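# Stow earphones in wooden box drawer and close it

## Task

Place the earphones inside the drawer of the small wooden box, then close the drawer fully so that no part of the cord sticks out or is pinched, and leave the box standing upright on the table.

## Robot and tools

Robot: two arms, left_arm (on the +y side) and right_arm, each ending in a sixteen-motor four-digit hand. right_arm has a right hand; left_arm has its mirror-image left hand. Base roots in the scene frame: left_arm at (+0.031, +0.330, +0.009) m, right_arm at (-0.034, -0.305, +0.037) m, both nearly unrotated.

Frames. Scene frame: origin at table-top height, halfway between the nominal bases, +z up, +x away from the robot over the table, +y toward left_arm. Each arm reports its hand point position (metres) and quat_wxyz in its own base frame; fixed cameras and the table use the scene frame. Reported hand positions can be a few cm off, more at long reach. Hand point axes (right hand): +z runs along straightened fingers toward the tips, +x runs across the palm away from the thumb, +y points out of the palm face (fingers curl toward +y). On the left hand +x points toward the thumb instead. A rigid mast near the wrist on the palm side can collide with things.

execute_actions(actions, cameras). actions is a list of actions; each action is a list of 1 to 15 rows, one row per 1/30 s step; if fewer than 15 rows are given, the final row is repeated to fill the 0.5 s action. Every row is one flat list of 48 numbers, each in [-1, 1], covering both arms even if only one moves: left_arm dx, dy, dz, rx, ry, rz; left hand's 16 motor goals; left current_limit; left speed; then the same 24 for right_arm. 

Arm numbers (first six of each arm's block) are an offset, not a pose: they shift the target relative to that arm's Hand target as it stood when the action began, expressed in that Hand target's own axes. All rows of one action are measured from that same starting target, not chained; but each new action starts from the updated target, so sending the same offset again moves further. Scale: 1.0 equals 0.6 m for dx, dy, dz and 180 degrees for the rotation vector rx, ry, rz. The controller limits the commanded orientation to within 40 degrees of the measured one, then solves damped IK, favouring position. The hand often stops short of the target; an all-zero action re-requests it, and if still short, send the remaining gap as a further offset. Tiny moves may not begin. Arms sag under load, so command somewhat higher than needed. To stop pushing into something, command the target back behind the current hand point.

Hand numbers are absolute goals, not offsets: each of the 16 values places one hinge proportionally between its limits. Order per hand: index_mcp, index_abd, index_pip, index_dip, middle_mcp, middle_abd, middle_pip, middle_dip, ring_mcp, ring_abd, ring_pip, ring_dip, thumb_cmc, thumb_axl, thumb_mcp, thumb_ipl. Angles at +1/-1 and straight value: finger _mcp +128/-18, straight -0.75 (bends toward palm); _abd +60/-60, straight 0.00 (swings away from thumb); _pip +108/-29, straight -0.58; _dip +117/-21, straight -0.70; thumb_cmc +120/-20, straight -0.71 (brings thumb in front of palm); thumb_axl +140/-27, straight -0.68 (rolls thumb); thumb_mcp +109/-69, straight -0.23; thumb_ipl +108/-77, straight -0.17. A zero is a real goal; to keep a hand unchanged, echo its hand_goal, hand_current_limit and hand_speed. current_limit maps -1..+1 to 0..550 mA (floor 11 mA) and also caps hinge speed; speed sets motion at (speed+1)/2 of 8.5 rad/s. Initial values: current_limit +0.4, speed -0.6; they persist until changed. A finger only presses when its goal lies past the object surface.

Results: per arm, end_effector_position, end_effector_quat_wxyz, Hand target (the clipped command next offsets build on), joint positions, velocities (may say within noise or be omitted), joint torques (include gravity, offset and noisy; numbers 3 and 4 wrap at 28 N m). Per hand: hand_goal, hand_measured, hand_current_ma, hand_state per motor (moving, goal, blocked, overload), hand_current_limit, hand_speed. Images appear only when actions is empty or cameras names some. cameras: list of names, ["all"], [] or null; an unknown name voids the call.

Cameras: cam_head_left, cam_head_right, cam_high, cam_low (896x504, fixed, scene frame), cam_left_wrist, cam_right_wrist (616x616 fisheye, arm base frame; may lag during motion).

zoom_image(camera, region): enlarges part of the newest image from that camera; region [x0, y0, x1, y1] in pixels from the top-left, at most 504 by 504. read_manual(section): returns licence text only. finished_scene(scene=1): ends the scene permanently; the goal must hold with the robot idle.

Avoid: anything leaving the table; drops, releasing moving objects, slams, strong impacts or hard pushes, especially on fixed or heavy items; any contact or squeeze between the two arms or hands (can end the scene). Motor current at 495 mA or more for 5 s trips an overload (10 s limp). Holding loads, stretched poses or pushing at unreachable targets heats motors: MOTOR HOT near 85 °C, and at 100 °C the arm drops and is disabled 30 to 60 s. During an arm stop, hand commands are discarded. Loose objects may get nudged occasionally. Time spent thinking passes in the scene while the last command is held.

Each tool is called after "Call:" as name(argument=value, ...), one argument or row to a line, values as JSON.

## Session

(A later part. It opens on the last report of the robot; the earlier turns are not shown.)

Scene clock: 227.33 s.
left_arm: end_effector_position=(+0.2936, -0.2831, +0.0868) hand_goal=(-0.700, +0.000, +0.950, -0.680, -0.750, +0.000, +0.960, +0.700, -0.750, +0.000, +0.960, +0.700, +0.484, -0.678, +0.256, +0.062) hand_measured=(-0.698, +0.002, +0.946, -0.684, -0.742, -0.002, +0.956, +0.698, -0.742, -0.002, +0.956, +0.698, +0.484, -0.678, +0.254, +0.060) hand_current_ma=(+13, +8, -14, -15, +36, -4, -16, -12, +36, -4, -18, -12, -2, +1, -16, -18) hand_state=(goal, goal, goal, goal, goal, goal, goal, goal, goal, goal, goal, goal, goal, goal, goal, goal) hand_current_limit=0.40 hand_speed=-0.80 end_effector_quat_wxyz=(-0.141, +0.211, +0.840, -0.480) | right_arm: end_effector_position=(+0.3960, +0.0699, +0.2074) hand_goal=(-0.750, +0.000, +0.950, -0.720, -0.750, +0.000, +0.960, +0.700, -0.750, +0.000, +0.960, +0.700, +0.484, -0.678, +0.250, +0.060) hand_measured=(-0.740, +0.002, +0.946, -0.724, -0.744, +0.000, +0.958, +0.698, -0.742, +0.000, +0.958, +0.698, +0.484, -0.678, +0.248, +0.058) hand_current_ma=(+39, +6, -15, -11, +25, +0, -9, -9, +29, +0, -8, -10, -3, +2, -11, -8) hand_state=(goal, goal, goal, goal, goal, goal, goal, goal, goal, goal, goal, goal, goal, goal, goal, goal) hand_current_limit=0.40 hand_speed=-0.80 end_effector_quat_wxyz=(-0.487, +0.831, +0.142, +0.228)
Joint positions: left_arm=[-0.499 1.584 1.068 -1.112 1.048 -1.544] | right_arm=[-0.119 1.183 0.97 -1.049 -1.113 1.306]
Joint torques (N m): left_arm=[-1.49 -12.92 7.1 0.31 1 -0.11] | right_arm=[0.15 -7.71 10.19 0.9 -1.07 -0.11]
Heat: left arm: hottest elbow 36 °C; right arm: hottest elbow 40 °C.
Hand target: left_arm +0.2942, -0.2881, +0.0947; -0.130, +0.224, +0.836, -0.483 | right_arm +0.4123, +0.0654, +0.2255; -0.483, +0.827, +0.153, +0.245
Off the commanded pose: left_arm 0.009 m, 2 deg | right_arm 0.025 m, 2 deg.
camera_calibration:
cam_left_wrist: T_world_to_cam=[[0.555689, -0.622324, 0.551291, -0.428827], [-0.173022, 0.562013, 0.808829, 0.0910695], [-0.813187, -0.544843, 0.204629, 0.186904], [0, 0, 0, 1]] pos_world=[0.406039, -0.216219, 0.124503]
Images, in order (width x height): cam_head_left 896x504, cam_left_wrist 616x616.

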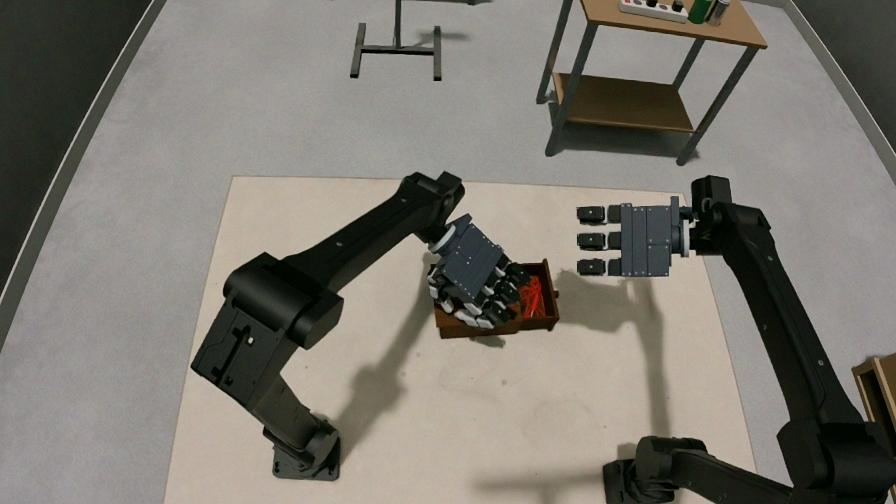

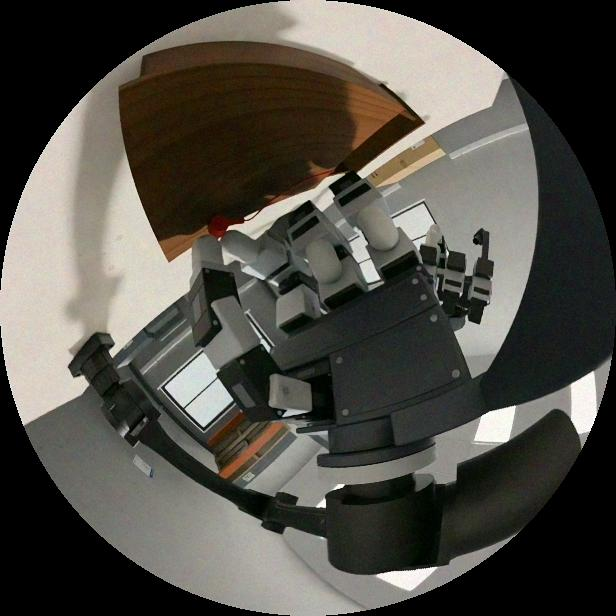

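Bud caught between the tips. Squeeze.

Call:
execute_actions(
  actions=[
    [[0,0,0,0,0,0,-0.4,0,0.95,-0.74,-0.75,0,0.96,0.7,-0.75,0,0.96,0.7,0.484,-0.678,0.3,0.1,0.4,-0.8,0,0,0,0,0,0,-0.75,0,0.95,-0.72,-0.75,0,0.96,0.7,-0.75,0,0.96,0.7,0.484,-0.678,0.25,0.06,0.4,-0.8]],
  ],
  cameras=["cam_left_wrist", "cam_head_left"],
)

Call:
zoom_image(
  camera="cam_left_wrist",
  region=[130, 150, 330, 350],
)

Scene clock: 228.60 s.
left_arm: end_effector_position=(+0.2932, -0.2838, +0.0879) hand_goal=(-0.400, +0.000, +0.950, -0.740, -0.750, +0.000, +0.960, +0.700, -0.750, +0.000, +0.960, +0.700, +0.484, -0.678, +0.300, +0.100) hand_measured=(-0.622, +0.002, +0.938, -0.744, -0.742, -0.002, +0.956, +0.698, -0.742, -0.002, +0.956, +0.698, +0.484, -0.678, +0.270, +0.086) hand_current_ma=(-385, +8, -57, -21, +36, -4, -16, -12, +36, -4, -18, -12, +4, +1, -181, -91) hand_state=(blocked, goal, goal, goal, goal, goal, goal, goal, goal, goal, goal, goal, goal, goal, blocked, goal) hand_current_limit=0.40 hand_speed=-0.80 end_effector_quat_wxyz=(-0.140, +0.212, +0.839, -0.481) | right_arm: end_effector_position=(+0.3960, +0.0699, +0.2074) hand_goal=(-0.750, +0.000, +0.950, -0.720, -0.750, +0.000, +0.960, +0.700, -0.750, +0.000, +0.960, +0.700, +0.484, -0.678, +0.250, +0.060) hand_measured=(-0.740, +0.002, +0.946, -0.724, -0.744, +0.000, +0.958, +0.698, -0.742, +0.000, +0.958, +0.698, +0.484, -0.678, +0.248, +0.058) hand_current_ma=(+39, +6, -15, -11, +25, +0, -9, -9, +29, +0, -8, -10, -3, +2, -11, -8) hand_state=(goal, goal, goal, goal, goal, goal, goal, goal, goal, goal, goal, goal, goal, goal, goal, goal) hand_current_limit=0.40 hand_speed=-0.80 end_effector_quat_wxyz=(-0.487, +0.831, +0.142, +0.228)
Joint positions: left_arm=[-0.5 1.581 1.068 -1.112 1.049 -1.544] | right_arm=[-0.119 1.183 0.97 -1.049 -1.113 1.306]
Joint torques (N m): left_arm=[-1.38 -12.69 7.1 0.34 0.96 -0.11] | right_arm=[-0.26 -7.24 10.26 0.75 -1.04 -0.15]
Heat: left arm: hottest elbow 36 °C; right arm: hottest elbow 40 °C.
Hand target: left_arm +0.2942, -0.2880, +0.0947; -0.130, +0.224, +0.836, -0.483 | right_arm +0.4123, +0.0654, +0.2255; -0.483, +0.827, +0.153, +0.245
Off the commanded pose: left_arm 0.008 m, 2 deg | right_arm 0.025 m, 2 deg.
camera_calibration:
cam_left_wrist: T_world_to_cam=[[0.553834, -0.621831, 0.553709, -0.429148], [-0.173627, 0.564143, 0.807215, 0.0913333], [-0.814322, -0.543202, 0.204475, 0.186786], [0, 0, 0, 1]] pos_world=[0.405639, -0.21692, 0.125704]
Images, in order (width x height): cam_head_left 896x504, cam_left_wrist 616x616.

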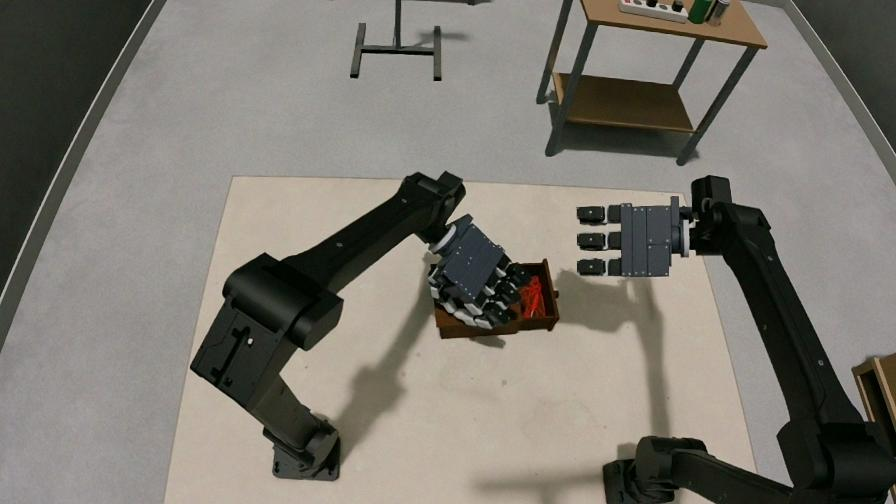

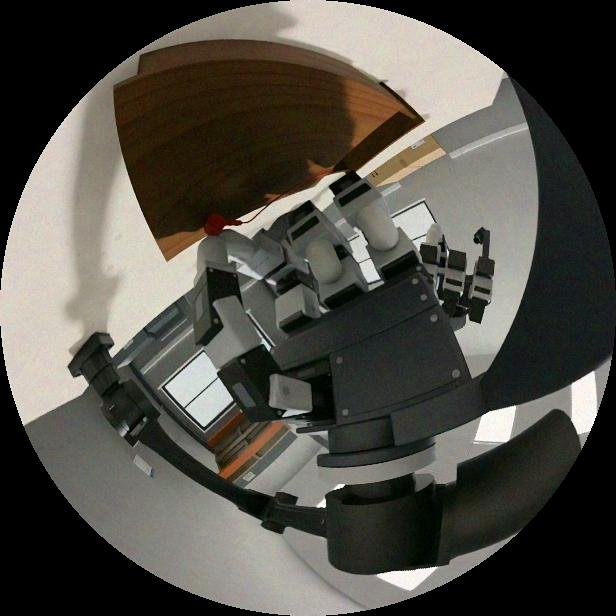

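Scaled by 2.520 from the camera's 616x616 image, which has a finer 880x880 frame.

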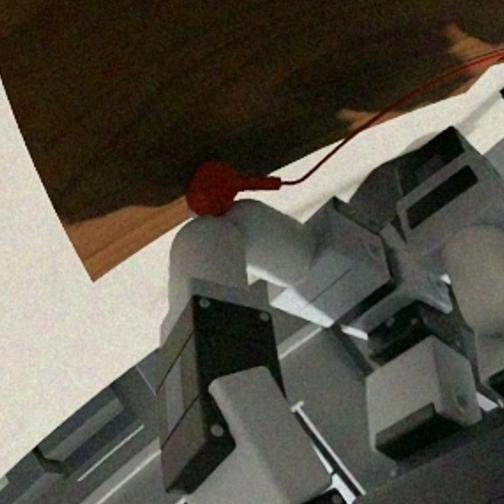

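Call:
execute_actions(
  actions=[
    [[0,-0.0577,-0.0333,0,0,0,-0.4,0,0.95,-0.74,-0.75,0,0.96,0.7,-0.75,0,0.96,0.7,0.484,-0.678,0.3,0.1,0.4,-0.8,0,0,0,0,0,0,-0.75,0,0.95,-0.72,-0.75,0,0.96,0.7,-0.75,0,0.96,0.7,0.484,-0.678,0.25,0.06,0.4,-0.8]],
  ],
  cameras=["cam_left_wrist", "cam_head_left"],
)

Call:
zoom_image(
  camera="cam_left_wrist",
  region=[130, 150, 330, 350],
)

Scene clock: 229.97 s.
left_arm: end_effector_position=(+0.2817, -0.2775, +0.1159) hand_goal=(-0.400, +0.000, +0.950, -0.740, -0.750, +0.000, +0.960, +0.700, -0.750, +0.000, +0.960, +0.700, +0.484, -0.678, +0.300, +0.100) hand_measured=(-0.612, +0.002, +0.932, -0.748, -0.742, -0.002, +0.956, +0.698, -0.742, -0.002, +0.956, +0.698, +0.486, -0.678, +0.268, +0.084) hand_current_ma=(-385, +8, -85, -38, +36, -4, -16, -12, +36, -4, -18, -12, +6, +2, -197, -102) hand_state=(blocked, goal, goal, goal, goal, goal, goal, goal, goal, goal, goal, goal, goal, goal, blocked, goal) hand_current_limit=0.40 hand_speed=-0.80 end_effector_quat_wxyz=(-0.149, +0.207, +0.840, -0.479) | right_arm: end_effector_position=(+0.3960, +0.0699, +0.2074) hand_goal=(-0.750, +0.000, +0.950, -0.720, -0.750, +0.000, +0.960, +0.700, -0.750, +0.000, +0.960, +0.700, +0.484, -0.678, +0.250, +0.060) hand_measured=(-0.740, +0.002, +0.946, -0.724, -0.744, +0.000, +0.958, +0.698, -0.742, +0.000, +0.958, +0.698, +0.484, -0.678, +0.248, +0.058) hand_current_ma=(+39, +6, -15, -11, +25, +0, -9, -9, +29, +0, -8, -10, -3, +2, -11, -8) hand_state=(goal, goal, goal, goal, goal, goal, goal, goal, goal, goal, goal, goal, goal, goal, goal, goal) hand_current_limit=0.40 hand_speed=-0.80 end_effector_quat_wxyz=(-0.487, +0.831, +0.142, +0.228)
Joint positions: left_arm=[-0.5 1.527 1.085 -1.203 1.049 -1.544] | right_arm=[-0.119 1.183 0.97 -1.049 -1.113 1.306]
Joint torques (N m): left_arm=[-1.73 -11.63 10.3 -0.35 0.95 -0.13] | right_arm=[-0.44 -7.36 10.22 0.79 -1.04 -0.15]
Heat: left arm: hottest elbow 36 °C; right arm: hottest elbow 40 °C.
Hand target: left_arm +0.2942, -0.2880, +0.1346; -0.130, +0.224, +0.836, -0.483 | right_arm +0.4123, +0.0654, +0.2255; -0.483, +0.827, +0.153, +0.245
Off the commanded pose: left_arm 0.025 m, 3 deg | right_arm 0.025 m, 2 deg.
camera_calibration:
cam_left_wrist: T_world_to_cam=[[0.563746, -0.627556, 0.536995, -0.436845], [-0.158841, 0.555644, 0.816106, 0.0556784], [-0.810531, -0.545373, 0.21356, 0.172491], [0, 0, 0, 1]] pos_world=[0.394923, -0.21101, 0.152307]
Images, in order (width x height): cam_head_left 896x504, cam_left_wrist 616x616.

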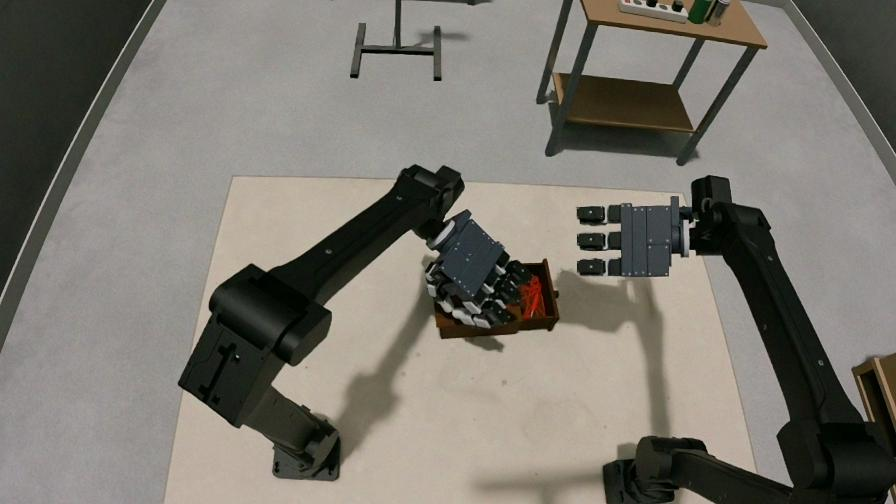

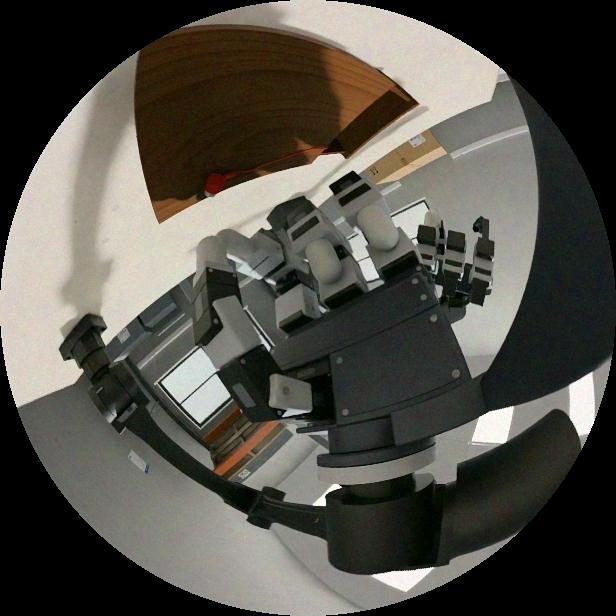

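Scaled by 2.520 from the camera's 616x616 image, which has a finer 880x880 frame.

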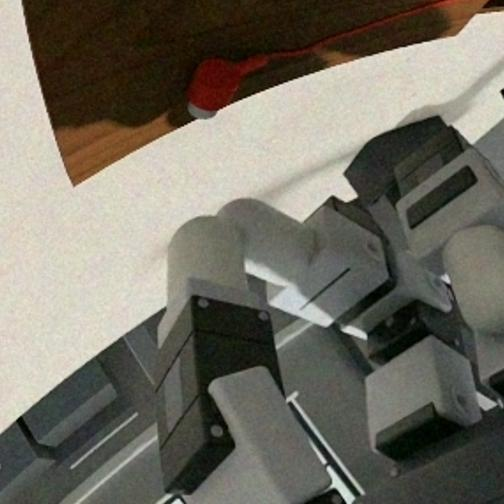

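Call:
execute_actions(
  actions=[
    [[0,0,0,0,0,0,-0.95,0,0.95,-0.74,-0.75,0,0.96,0.7,-0.75,0,0.96,0.7,0.484,-0.678,0.256,0.062,0.4,-0.8,0,0,0,0,0,0,-0.75,0,0.95,-0.72,-0.75,0,0.96,0.7,-0.75,0,0.96,0.7,0.484,-0.678,0.25,0.06,0.4,-0.8]],
    [[-0.0345,0.0383,0.0092,0,0,0,-0.95,0,0.95,-0.74,-0.75,0,0.96,0.7,-0.75,0,0.96,0.7,0.484,-0.678,0.256,0.062,0.4,-0.8,0,0,0,0,0,0,-0.75,0,0.95,-0.72,-0.75,0,0.96,0.7,-0.75,0,0.96,0.7,0.484,-0.678,0.25,0.06,0.4,-0.8]],
  ],
  cameras=["cam_left_wrist", "cam_head_left"],
)

Call:
zoom_image(
  camera="cam_left_wrist",
  region=[130, 150, 330, 350],
)

Call:
zoom_image(
  camera="cam_head_left",
  region=[420, 240, 560, 340],
)

Scene clock: 232.90 s.
left_arm: end_effector_position=(+0.2940, -0.2838, +0.1019) hand_goal=(-0.950, +0.000, +0.950, -0.740, -0.750, +0.000, +0.960, +0.700, -0.750, +0.000, +0.960, +0.700, +0.484, -0.678, +0.256, +0.062) hand_measured=(-0.934, +0.002, +0.946, -0.744, -0.742, -0.002, +0.956, +0.698, -0.742, -0.002, +0.956, +0.698, +0.486, -0.678, +0.256, +0.064) hand_current_ma=(+84, +8, -20, -14, +36, -4, -16, -12, +36, -4, -18, -12, +6, +2, -2, +8) hand_state=(goal, goal, goal, goal, goal, goal, goal, goal, goal, goal, goal, goal, goal, goal, goal, goal) hand_current_limit=0.40 hand_speed=-0.80 end_effector_quat_wxyz=(-0.153, +0.209, +0.839, -0.477) | right_arm: end_effector_position=(+0.3960, +0.0699, +0.2074) hand_goal=(-0.750, +0.000, +0.950, -0.720, -0.750, +0.000, +0.960, +0.700, -0.750, +0.000, +0.960, +0.700, +0.484, -0.678, +0.250, +0.060) hand_measured=(-0.740, +0.002, +0.946, -0.724, -0.744, +0.000, +0.958, +0.698, -0.742, +0.000, +0.958, +0.698, +0.484, -0.678, +0.248, +0.058) hand_current_ma=(+39, +6, -15, -11, +25, +0, -9, -9, +29, +0, -8, -10, -3, +2, -11, -8) hand_state=(goal, goal, goal, goal, goal, goal, goal, goal, goal, goal, goal, goal, goal, goal, goal, goal) hand_current_limit=0.40 hand_speed=-0.80 end_effector_quat_wxyz=(-0.487, +0.831, +0.142, +0.228)
Joint positions: left_arm=[-0.5 1.586 1.113 -1.193 1.048 -1.527] | right_arm=[-0.119 1.183 0.97 -1.049 -1.113 1.306]
Joint torques (N m): left_arm=[-0.09 -10.64 10.36 0.24 0.96 -0.05] | right_arm=[-0.62 -7.59 10.24 0.7 -1.05 -0.15]
Heat: left arm: hottest elbow 36 °C; right arm: hottest elbow 40 °C.
Hand target: left_arm +0.3155, -0.2926, +0.1119; -0.130, +0.224, +0.836, -0.483 | right_arm +0.4123, +0.0654, +0.2255; -0.483, +0.827, +0.153, +0.245
Off the commanded pose: left_arm 0.025 m, 3 deg | right_arm 0.025 m, 2 deg.
camera_calibration:
cam_left_wrist: T_world_to_cam=[[0.560869, -0.633762, 0.532702, -0.440715], [-0.150214, 0.554854, 0.818274, 0.0695265], [-0.814163, -0.538965, 0.216, 0.184584], [0, 0, 0, 1]] pos_world=[0.407909, -0.218401, 0.138008]
Images, in order (width x height): cam_head_left 896x504, cam_left_wrist 616x616.

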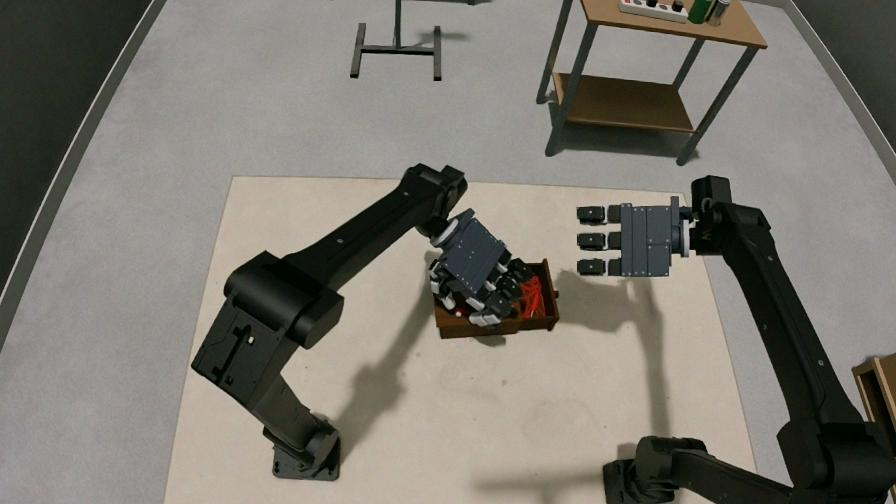

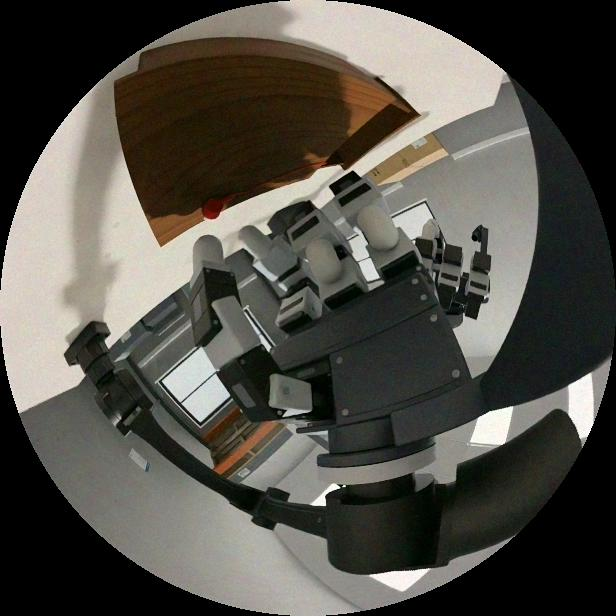

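Scaled by 2.520 from the camera's 616x616 image, which has a finer 880x880 frame.

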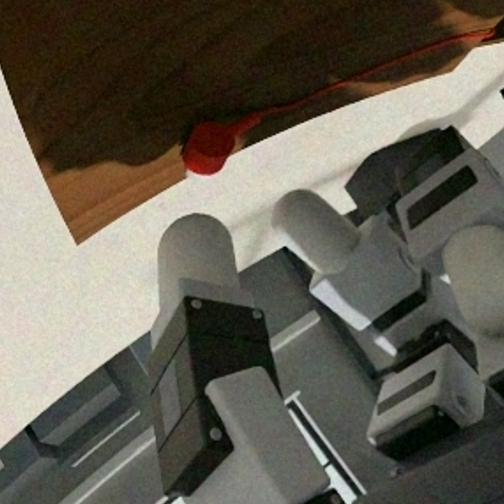

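Scaled by 3.600 from the camera's 896x504 image, which has a finer 1280x720 frame.

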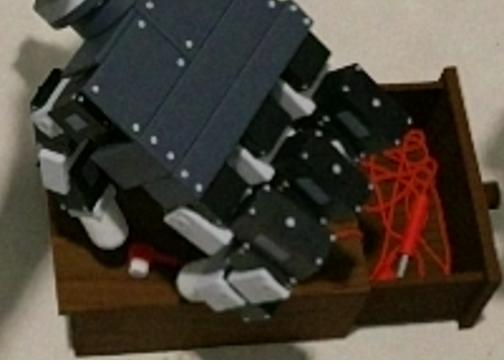

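Call:
execute_actions(
  actions=[
    [[-0.0017,0.013,0.0108,0,0,0,-0.95,0,0.95,-0.74,-0.75,0,0.96,0.7,-0.75,0,0.96,0.7,0.484,-0.678,0.256,0.062,0.4,-0.8,0,0,0,0,0,0,-0.75,0,0.95,-0.72,-0.75,0,0.96,0.7,-0.75,0,0.96,0.7,0.484,-0.678,0.25,0.06,0.4,-0.8]],
  ],
  cameras=["cam_left_wrist"],
)

Call:
zoom_image(
  camera="cam_left_wrist",
  region=[130, 150, 330, 350],
)

Scene clock: 234.80 s.
left_arm: end_effector_position=(+0.3003, -0.2872, +0.0973) hand_goal=(-0.950, +0.000, +0.950, -0.740, -0.750, +0.000, +0.960, +0.700, -0.750, +0.000, +0.960, +0.700, +0.484, -0.678, +0.256, +0.062) hand_measured=(-0.934, +0.002, +0.946, -0.744, -0.742, -0.002, +0.956, +0.698, -0.742, -0.002, +0.956, +0.698, +0.486, -0.678, +0.256, +0.064) hand_current_ma=(+84, +8, -20, -14, +36, -4, -16, -12, +36, -4, -18, -12, +6, +2, -2, +8) hand_state=(goal, goal, goal, goal, goal, goal, goal, goal, goal, goal, goal, goal, goal, goal, goal, goal) hand_current_limit=0.40 hand_speed=-0.80 end_effector_quat_wxyz=(-0.144, +0.215, +0.838, -0.480) | right_arm: end_effector_position=(+0.3960, +0.0699, +0.2074) hand_goal=(-0.750, +0.000, +0.950, -0.720, -0.750, +0.000, +0.960, +0.700, -0.750, +0.000, +0.960, +0.700, +0.484, -0.678, +0.250, +0.060) hand_measured=(-0.740, +0.002, +0.946, -0.724, -0.744, +0.000, +0.958, +0.698, -0.742, +0.000, +0.958, +0.698, +0.484, -0.678, +0.248, +0.058) hand_current_ma=(+39, +6, -15, -11, +25, +0, -9, -9, +29, +0, -8, -10, -3, +2, -11, -8) hand_state=(goal, goal, goal, goal, goal, goal, goal, goal, goal, goal, goal, goal, goal, goal, goal, goal) hand_current_limit=0.40 hand_speed=-0.80 end_effector_quat_wxyz=(-0.487, +0.831, +0.142, +0.228)
Joint positions: left_arm=[-0.5 1.595 1.113 -1.161 1.048 -1.527] | right_arm=[-0.119 1.183 0.97 -1.049 -1.113 1.306]
Joint torques (N m): left_arm=[-0.44 -10.34 9.48 0.2 0.98 -0.09] | right_arm=[-0.03 -7.24 10.28 0.73 -1.04 -0.12]
Heat: left arm: hottest elbow 36 °C; right arm: hottest elbow 41 °C.
Hand target: left_arm +0.3155, -0.2945, +0.1019; -0.130, +0.224, +0.836, -0.483 | right_arm +0.4123, +0.0654, +0.2255; -0.483, +0.827, +0.153, +0.245
Off the commanded pose: left_arm 0.018 m, 2 deg | right_arm 0.025 m, 2 deg.
camera_calibration:
cam_left_wrist: T_world_to_cam=[[0.549864, -0.627922, 0.550784, -0.440723], [-0.166435, 0.563827, 0.808949, 0.0845721], [-0.818504, -0.536482, 0.20552, 0.19183], [0, 0, 0, 1]] pos_world=[0.413427, -0.221511, 0.134904]
Images, in order (width x height): cam_left_wrist 616x616.

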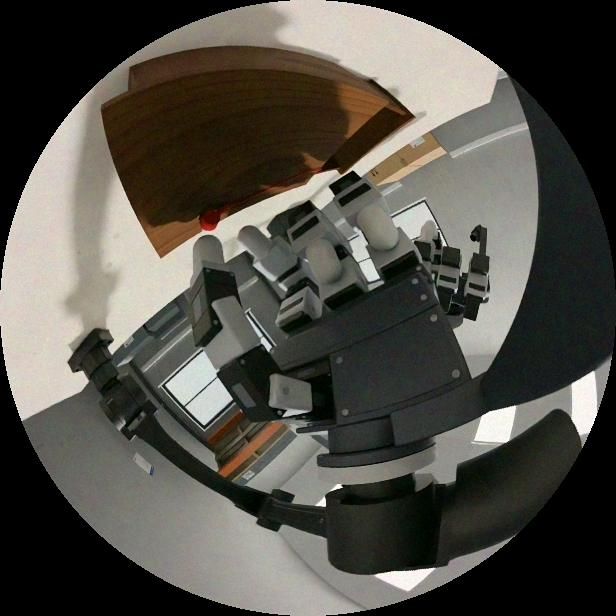

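Scaled by 2.520 from the camera's 616x616 image, which has a finer 880x880 frame.

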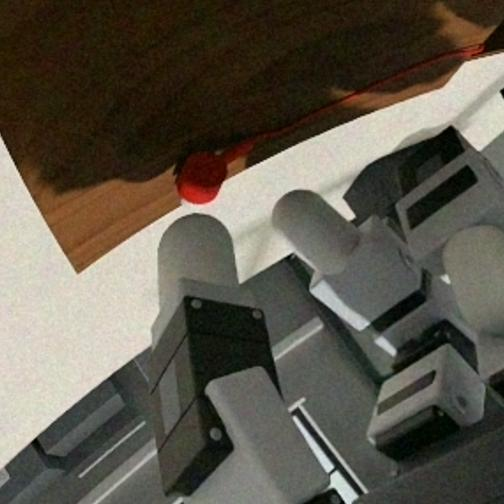

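Call:
execute_actions(
  actions=[
    [[0.0042,0.0152,0.0103,0,0,0,-0.95,0,0.95,-0.74,-0.75,0,0.96,0.7,-0.75,0,0.96,0.7,0.484,-0.678,0.256,0.062,0.4,-0.8,0,0,0,0,0,0,-0.75,0,0.95,-0.72,-0.75,0,0.96,0.7,-0.75,0,0.96,0.7,0.484,-0.678,0.25,0.06,0.4,-0.8]],
  ],
  cameras=["cam_left_wrist", "cam_head_left"],
)

Call:
zoom_image(
  camera="cam_left_wrist",
  region=[130, 150, 330, 350],
)

Call:
zoom_image(
  camera="cam_head_left",
  region=[420, 240, 560, 340],
)

Scene clock: 236.00 s.
left_arm: end_effector_position=(+0.3068, -0.2908, +0.0931) hand_goal=(-0.950, +0.000, +0.950, -0.740, -0.750, +0.000, +0.960, +0.700, -0.750, +0.000, +0.960, +0.700, +0.484, -0.678, +0.256, +0.062) hand_measured=(-0.934, +0.002, +0.946, -0.744, -0.742, -0.002, +0.956, +0.698, -0.742, -0.002, +0.956, +0.698, +0.486, -0.678, +0.256, +0.064) hand_current_ma=(+84, +8, -20, -14, +36, -4, -16, -12, +36, -4, -18, -12, +6, +2, -2, +8) hand_state=(goal, goal, goal, goal, goal, goal, goal, goal, goal, goal, goal, goal, goal, goal, goal, goal) hand_current_limit=0.40 hand_speed=-0.80 end_effector_quat_wxyz=(-0.133, +0.221, +0.837, -0.482) | right_arm: end_effector_position=(+0.3960, +0.0699, +0.2074) hand_goal=(-0.750, +0.000, +0.950, -0.720, -0.750, +0.000, +0.960, +0.700, -0.750, +0.000, +0.960, +0.700, +0.484, -0.678, +0.250, +0.060) hand_measured=(-0.740, +0.002, +0.946, -0.724, -0.744, +0.000, +0.958, +0.698, -0.742, +0.000, +0.958, +0.698, +0.484, -0.678, +0.248, +0.058) hand_current_ma=(+39, +6, -15, -11, +25, +0, -9, -9, +29, +0, -8, -10, -3, +2, -11, -8) hand_state=(goal, goal, goal, goal, goal, goal, goal, goal, goal, goal, goal, goal, goal, goal, goal, goal) hand_current_limit=0.40 hand_speed=-0.80 end_effector_quat_wxyz=(-0.487, +0.831, +0.142, +0.228)
Joint positions: left_arm=[-0.5 1.603 1.113 -1.128 1.048 -1.527] | right_arm=[-0.119 1.183 0.97 -1.049 -1.113 1.306]
Joint torques (N m): left_arm=[-0.62 -10.52 7.87 0.39 0.99 -0.11] | right_arm=[0.03 -7.77 10.32 0.76 -1.03 -0.15]
Heat: left arm: hottest elbow 36 °C; right arm: hottest elbow 41 °C.
Hand target: left_arm +0.3129, -0.2940, +0.0909; -0.130, +0.224, +0.836, -0.483 | right_arm +0.4123, +0.0654, +0.2255; -0.483, +0.827, +0.153, +0.245
Off the commanded pose: left_arm 0.007 m, 1 deg | right_arm 0.025 m, 2 deg.
camera_calibration:
cam_left_wrist: T_world_to_cam=[[0.537449, -0.621158, 0.570362, -0.440312], [-0.184158, 0.573573, 0.798186, 0.100346], [-0.822943, -0.53402, 0.193875, 0.199312], [0, 0, 0, 1]] pos_world=[0.419147, -0.224622, 0.132401]
Images, in order (width x height): cam_head_left 896x504, cam_left_wrist 616x616.

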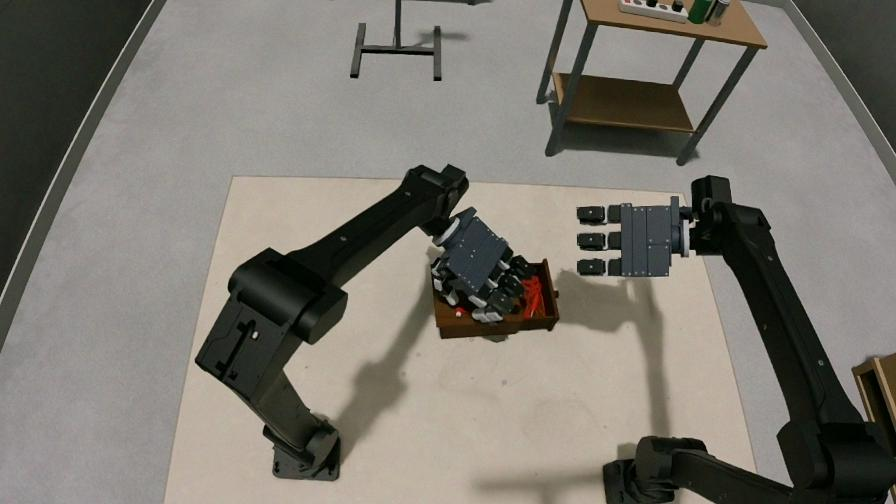

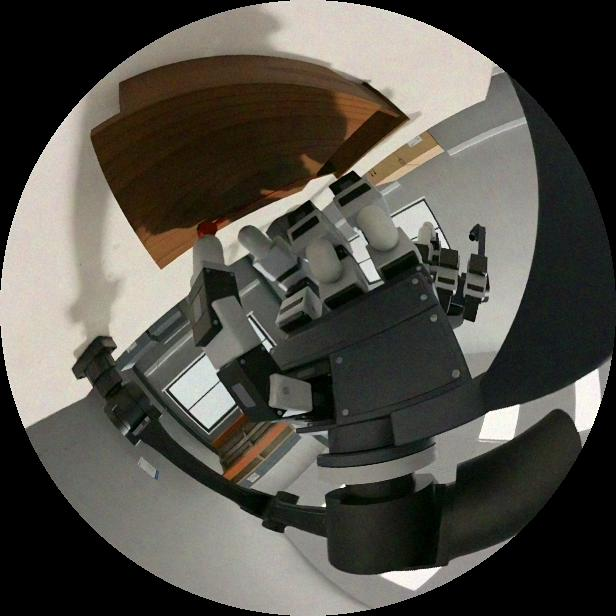

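Scaled by 2.520 from the camera's 616x616 image, which has a finer 880x880 frame.

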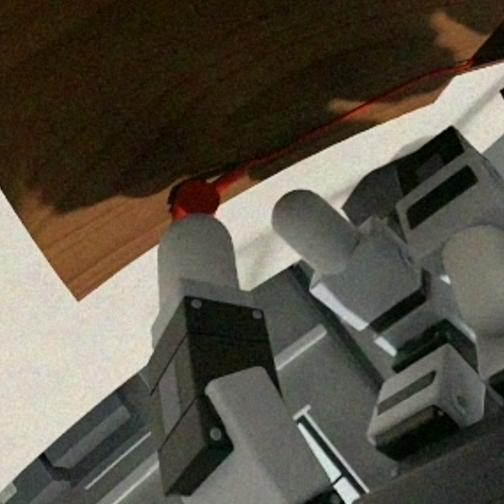

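Scaled by 3.600 from the camera's 896x504 image, which has a finer 1280x720 frame.

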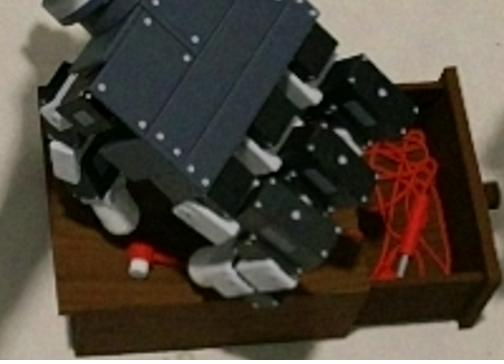

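Call:
execute_actions(
  actions=[
    [[0.0127,0.005,0.0046,0,0,0,-0.95,0,0.95,-0.74,-0.75,0,0.96,0.7,-0.75,0,0.96,0.7,0.484,-0.678,0.256,0.062,0.4,-0.8,0,0,0,0,0,0,-0.75,0,0.95,-0.72,-0.75,0,0.96,0.7,-0.75,0,0.96,0.7,0.484,-0.678,0.25,0.06,0.4,-0.8]],
  ],
  cameras=["cam_left_wrist"],
)

Call:
zoom_image(
  camera="cam_left_wrist",
  region=[130, 150, 330, 350],
)

Scene clock: 237.13 s.
left_arm: end_effector_position=(+0.3045, -0.2896, +0.0875) hand_goal=(-0.950, +0.000, +0.950, -0.740, -0.750, +0.000, +0.960, +0.700, -0.750, +0.000, +0.960, +0.700, +0.484, -0.678, +0.256, +0.062) hand_measured=(-0.934, +0.002, +0.946, -0.744, -0.742, -0.002, +0.956, +0.698, -0.742, -0.002, +0.956, +0.698, +0.486, -0.678, +0.256, +0.064) hand_current_ma=(+84, +8, -20, -14, +36, -4, -16, -12, +36, -4, -18, -12, +6, +2, -2, +8) hand_state=(goal, goal, goal, goal, goal, goal, goal, goal, goal, goal, goal, goal, goal, goal, goal, goal) hand_current_limit=0.40 hand_speed=-0.80 end_effector_quat_wxyz=(-0.132, +0.222, +0.837, -0.483) | right_arm: end_effector_position=(+0.3960, +0.0699, +0.2074) hand_goal=(-0.750, +0.000, +0.950, -0.720, -0.750, +0.000, +0.960, +0.700, -0.750, +0.000, +0.960, +0.700, +0.484, -0.678, +0.250, +0.060) hand_measured=(-0.740, +0.002, +0.946, -0.724, -0.744, +0.000, +0.958, +0.698, -0.742, +0.000, +0.958, +0.698, +0.484, -0.678, +0.248, +0.058) hand_current_ma=(+39, +6, -15, -11, +25, +0, -9, -9, +29, +0, -8, -10, -3, +2, -11, -8) hand_state=(goal, goal, goal, goal, goal, goal, goal, goal, goal, goal, goal, goal, goal, goal, goal, goal) hand_current_limit=0.40 hand_speed=-0.80 end_effector_quat_wxyz=(-0.487, +0.831, +0.142, +0.228)
Joint positions: left_arm=[-0.5 1.603 1.096 -1.11 1.048 -1.527] | right_arm=[-0.119 1.183 0.97 -1.049 -1.113 1.306]
Joint torques (N m): left_arm=[-0.85 -11.46 7.01 0.35 0.98 -0.13] | right_arm=[-0.21 -7.71 10.24 0.91 -1.05 -0.13]
Heat: left arm: hottest elbow 36 °C; right arm: hottest elbow 41 °C.
Hand target: left_arm +0.3059, -0.2910, +0.0870; -0.130, +0.224, +0.836, -0.483 | right_arm +0.4123, +0.0654, +0.2255; -0.483, +0.827, +0.153, +0.245
Off the commanded pose: left_arm 0.002 m, 0 deg | right_arm 0.025 m, 2 deg.
camera_calibration:
cam_left_wrist: T_world_to_cam=[[0.536708, -0.620724, 0.571529, -0.434821], [-0.185308, 0.574103, 0.797538, 0.104229], [-0.823168, -0.533954, 0.193101, 0.199305], [0, 0, 0, 1]] pos_world=[0.416748, -0.223322, 0.1269]
Images, in order (width x height): cam_left_wrist 616x616.

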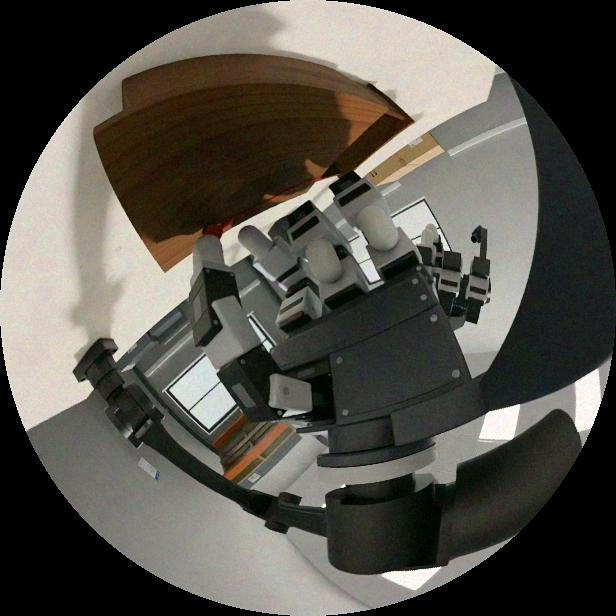

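Scaled by 2.520 from the camera's 616x616 image, which has a finer 880x880 frame.

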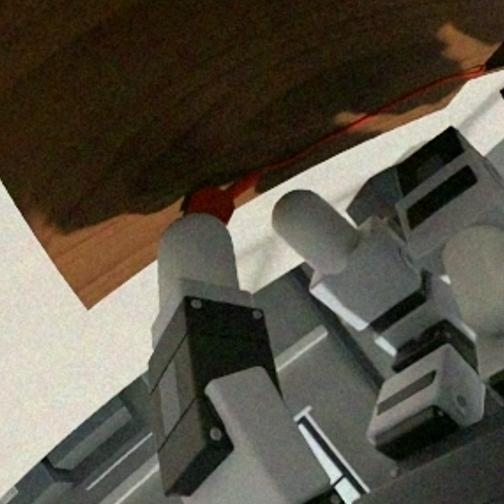

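Call:
execute_actions(
  actions=[
    [[0,0,0,0,0,0,-0.93,0,0.95,-0.68,-0.75,0,0.96,0.7,-0.75,0,0.96,0.7,0.484,-0.678,0.256,0.062,0.4,-0.8,0,0,0,0,0,0,-0.75,0,0.95,-0.72,-0.75,0,0.96,0.7,-0.75,0,0.96,0.7,0.484,-0.678,0.25,0.06,0.4,-0.8]],
    [[0,0,0,0,0,0,-0.72,0,0.95,-0.68,-0.75,0,0.96,0.7,-0.75,0,0.96,0.7,0.484,-0.678,0.256,0.062,0.4,-0.8,0,0,0,0,0,0,-0.75,0,0.95,-0.72,-0.75,0,0.96,0.7,-0.75,0,0.96,0.7,0.484,-0.678,0.25,0.06,0.4,-0.8]],
  ],
  cameras=["cam_left_wrist", "cam_head_left"],
)

Call:
zoom_image(
  camera="cam_left_wrist",
  region=[130, 150, 330, 350],
)

Call:
zoom_image(
  camera="cam_head_left",
  region=[420, 240, 560, 340],
)

Scene clock: 239.30 s.
left_arm: end_effector_position=(+0.3045, -0.2896, +0.0875) hand_goal=(-0.720, +0.000, +0.950, -0.680, -0.750, +0.000, +0.960, +0.700, -0.750, +0.000, +0.960, +0.700, +0.484, -0.678, +0.256, +0.062) hand_measured=(-0.716, +0.002, +0.946, -0.684, -0.742, -0.002, +0.956, +0.698, -0.742, -0.002, +0.956, +0.698, +0.486, -0.678, +0.256, +0.064) hand_current_ma=(+15, +8, -20, -15, +36, -4, -16, -12, +36, -4, -18, -12, +6, +2, -2, +8) hand_state=(goal, goal, goal, goal, goal, goal, goal, goal, goal, goal, goal, goal, goal, goal, goal, goal) hand_current_limit=0.40 hand_speed=-0.80 end_effector_quat_wxyz=(-0.132, +0.222, +0.837, -0.483) | right_arm: end_effector_position=(+0.3960, +0.0699, +0.2074) hand_goal=(-0.750, +0.000, +0.950, -0.720, -0.750, +0.000, +0.960, +0.700, -0.750, +0.000, +0.960, +0.700, +0.484, -0.678, +0.250, +0.060) hand_measured=(-0.740, +0.002, +0.946, -0.724, -0.744, +0.000, +0.958, +0.698, -0.742, +0.000, +0.958, +0.698, +0.484, -0.678, +0.248, +0.058) hand_current_ma=(+39, +6, -15, -11, +25, +0, -9, -9, +29, +0, -8, -10, -3, +2, -11, -8) hand_state=(goal, goal, goal, goal, goal, goal, goal, goal, goal, goal, goal, goal, goal, goal, goal, goal) hand_current_limit=0.40 hand_speed=-0.80 end_effector_quat_wxyz=(-0.487, +0.831, +0.142, +0.228)
Joint positions: left_arm=[-0.5 1.603 1.096 -1.11 1.048 -1.527] | right_arm=[-0.119 1.183 0.97 -1.049 -1.113 1.306]
Joint torques (N m): left_arm=[-0.79 -11.52 6.99 0.34 0.98 -0.14] | right_arm=[0.15 -7.77 10.36 0.79 -1.05 -0.13]
Heat: left arm: hottest elbow 36 °C; right arm: hottest elbow 41 °C.
Hand target: left_arm +0.3059, -0.2910, +0.0870; -0.130, +0.224, +0.836, -0.483 | right_arm +0.4123, +0.0654, +0.2255; -0.483, +0.827, +0.153, +0.245
Off the commanded pose: left_arm 0.002 m, 0 deg | right_arm 0.025 m, 2 deg.
camera_calibration:
cam_left_wrist: T_world_to_cam=[[0.536708, -0.620724, 0.571529, -0.434821], [-0.185308, 0.574103, 0.797538, 0.104229], [-0.823168, -0.533954, 0.193101, 0.199305], [0, 0, 0, 1]] pos_world=[0.416748, -0.223322, 0.1269]
Images, in order (width x height): cam_head_left 896x504, cam_left_wrist 616x616.

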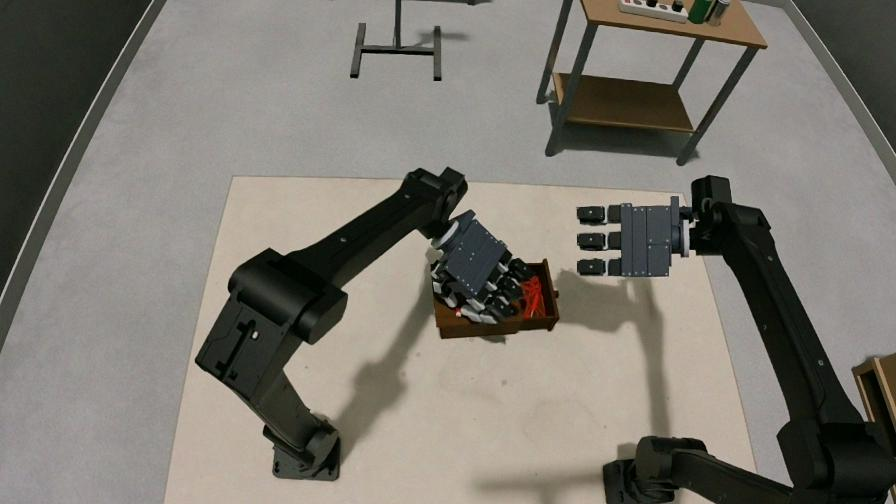

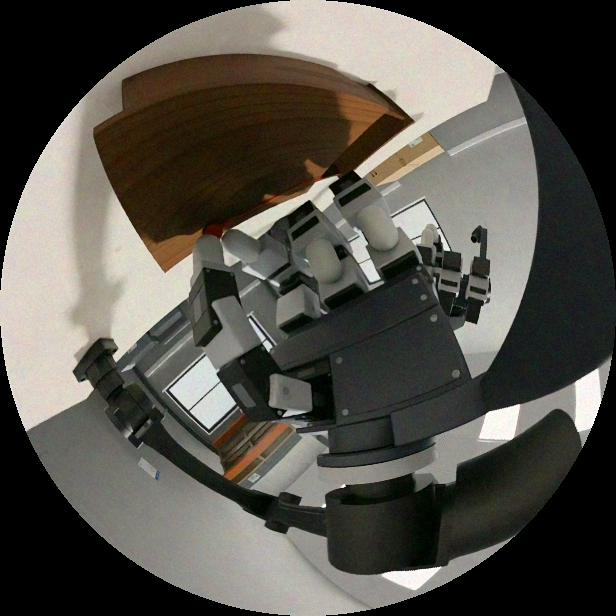

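Scaled by 2.520 from the camera's 616x616 image, which has a finer 880x880 frame.

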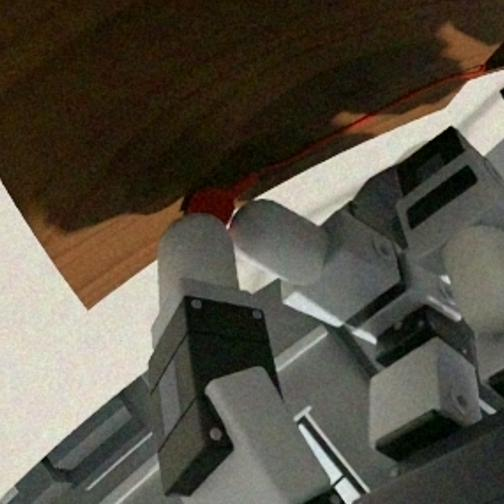

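Scaled by 3.600 from the camera's 896x504 image, which has a finer 1280x720 frame.

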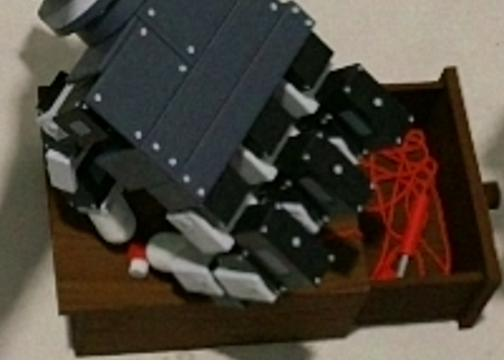

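Call:
execute_actions(
  actions=[
    [[0,0,0,0,0,0,-0.85,0,0.95,-0.70,-0.75,0,0.96,0.7,-0.75,0,0.96,0.7,0.484,-0.678,0.256,0.062,0.4,-0.8,0,0,0,0,0,0,-0.75,0,0.95,-0.72,-0.75,0,0.96,0.7,-0.75,0,0.96,0.7,0.484,-0.678,0.25,0.06,0.4,-0.8]],
    [[0,0.0087,0.005,0,0,0,-0.85,0,0.95,-0.70,-0.75,0,0.96,0.7,-0.75,0,0.96,0.7,0.484,-0.678,0.256,0.062,0.4,-0.8,0,0,0,0,0,0,-0.75,0,0.95,-0.72,-0.75,0,0.96,0.7,-0.75,0,0.96,0.7,0.484,-0.678,0.25,0.06,0.4,-0.8]],
  ],
  cameras=["cam_left_wrist"],
)

Call:
zoom_image(
  camera="cam_left_wrist",
  region=[130, 150, 330, 350],
)

Scene clock: 241.83 s.
left_arm: end_effector_position=(+0.3050, -0.2898, +0.0848) hand_goal=(-0.850, +0.000, +0.950, -0.700, -0.750, +0.000, +0.960, +0.700, -0.750, +0.000, +0.960, +0.700, +0.484, -0.678, +0.256, +0.062) hand_measured=(-0.834, +0.002, +0.946, -0.698, -0.742, -0.002, +0.956, +0.698, -0.742, -0.002, +0.956, +0.698, +0.486, -0.678, +0.256, +0.064) hand_current_ma=(+80, +8, -20, +11, +36, -4, -16, -12, +36, -4, -18, -12, +6, +2, -2, +8) hand_state=(goal, goal, goal, goal, goal, goal, goal, goal, goal, goal, goal, goal, goal, goal, goal, goal) hand_current_limit=0.40 hand_speed=-0.80 end_effector_quat_wxyz=(-0.129, +0.224, +0.836, -0.484) | right_arm: end_effector_position=(+0.3960, +0.0699, +0.2074) hand_goal=(-0.750, +0.000, +0.950, -0.720, -0.750, +0.000, +0.960, +0.700, -0.750, +0.000, +0.960, +0.700, +0.484, -0.678, +0.250, +0.060) hand_measured=(-0.740, +0.002, +0.946, -0.724, -0.744, +0.000, +0.958, +0.698, -0.742, +0.000, +0.958, +0.698, +0.484, -0.678, +0.248, +0.058) hand_current_ma=(+39, +6, -15, -11, +25, +0, -9, -9, +29, +0, -8, -10, -3, +2, -11, -8) hand_state=(goal, goal, goal, goal, goal, goal, goal, goal, goal, goal, goal, goal, goal, goal, goal, goal) hand_current_limit=0.40 hand_speed=-0.80 end_effector_quat_wxyz=(-0.487, +0.831, +0.142, +0.228)
Joint positions: left_arm=[-0.5 1.603 1.089 -1.094 1.048 -1.527] | right_arm=[-0.119 1.183 0.97 -1.049 -1.113 1.306]
Joint torques (N m): left_arm=[-0.79 -10.87 6.93 0.32 0.99 -0.14] | right_arm=[-0.15 -7.06 10.32 0.92 -1.07 -0.16]
Heat: left arm: hottest elbow 36 °C; right arm: hottest elbow 41 °C.
Hand target: left_arm +0.3059, -0.2910, +0.0810; -0.130, +0.224, +0.836, -0.483 | right_arm +0.4123, +0.0654, +0.2255; -0.483, +0.827, +0.153, +0.245
Off the commanded pose: left_arm 0.004 m, 0 deg | right_arm 0.025 m, 2 deg.
camera_calibration:
cam_left_wrist: T_world_to_cam=[[0.532479, -0.618394, 0.577975, -0.432258], [-0.191181, 0.577317, 0.793823, 0.109712], [-0.82457, -0.533192, 0.189184, 0.201088], [0, 0, 0, 1]] pos_world=[0.416955, -0.223426, 0.124699]
Images, in order (width x height): cam_left_wrist 616x616.

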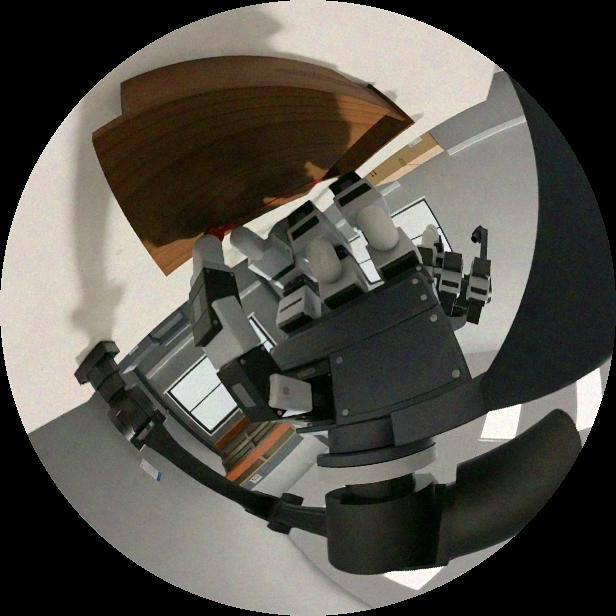

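Scaled by 2.520 from the camera's 616x616 image, which has a finer 880x880 frame.

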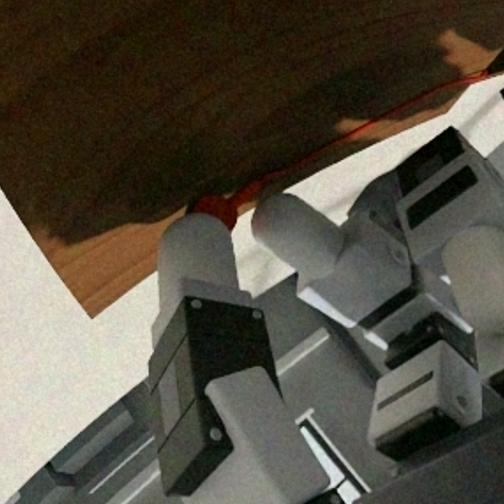

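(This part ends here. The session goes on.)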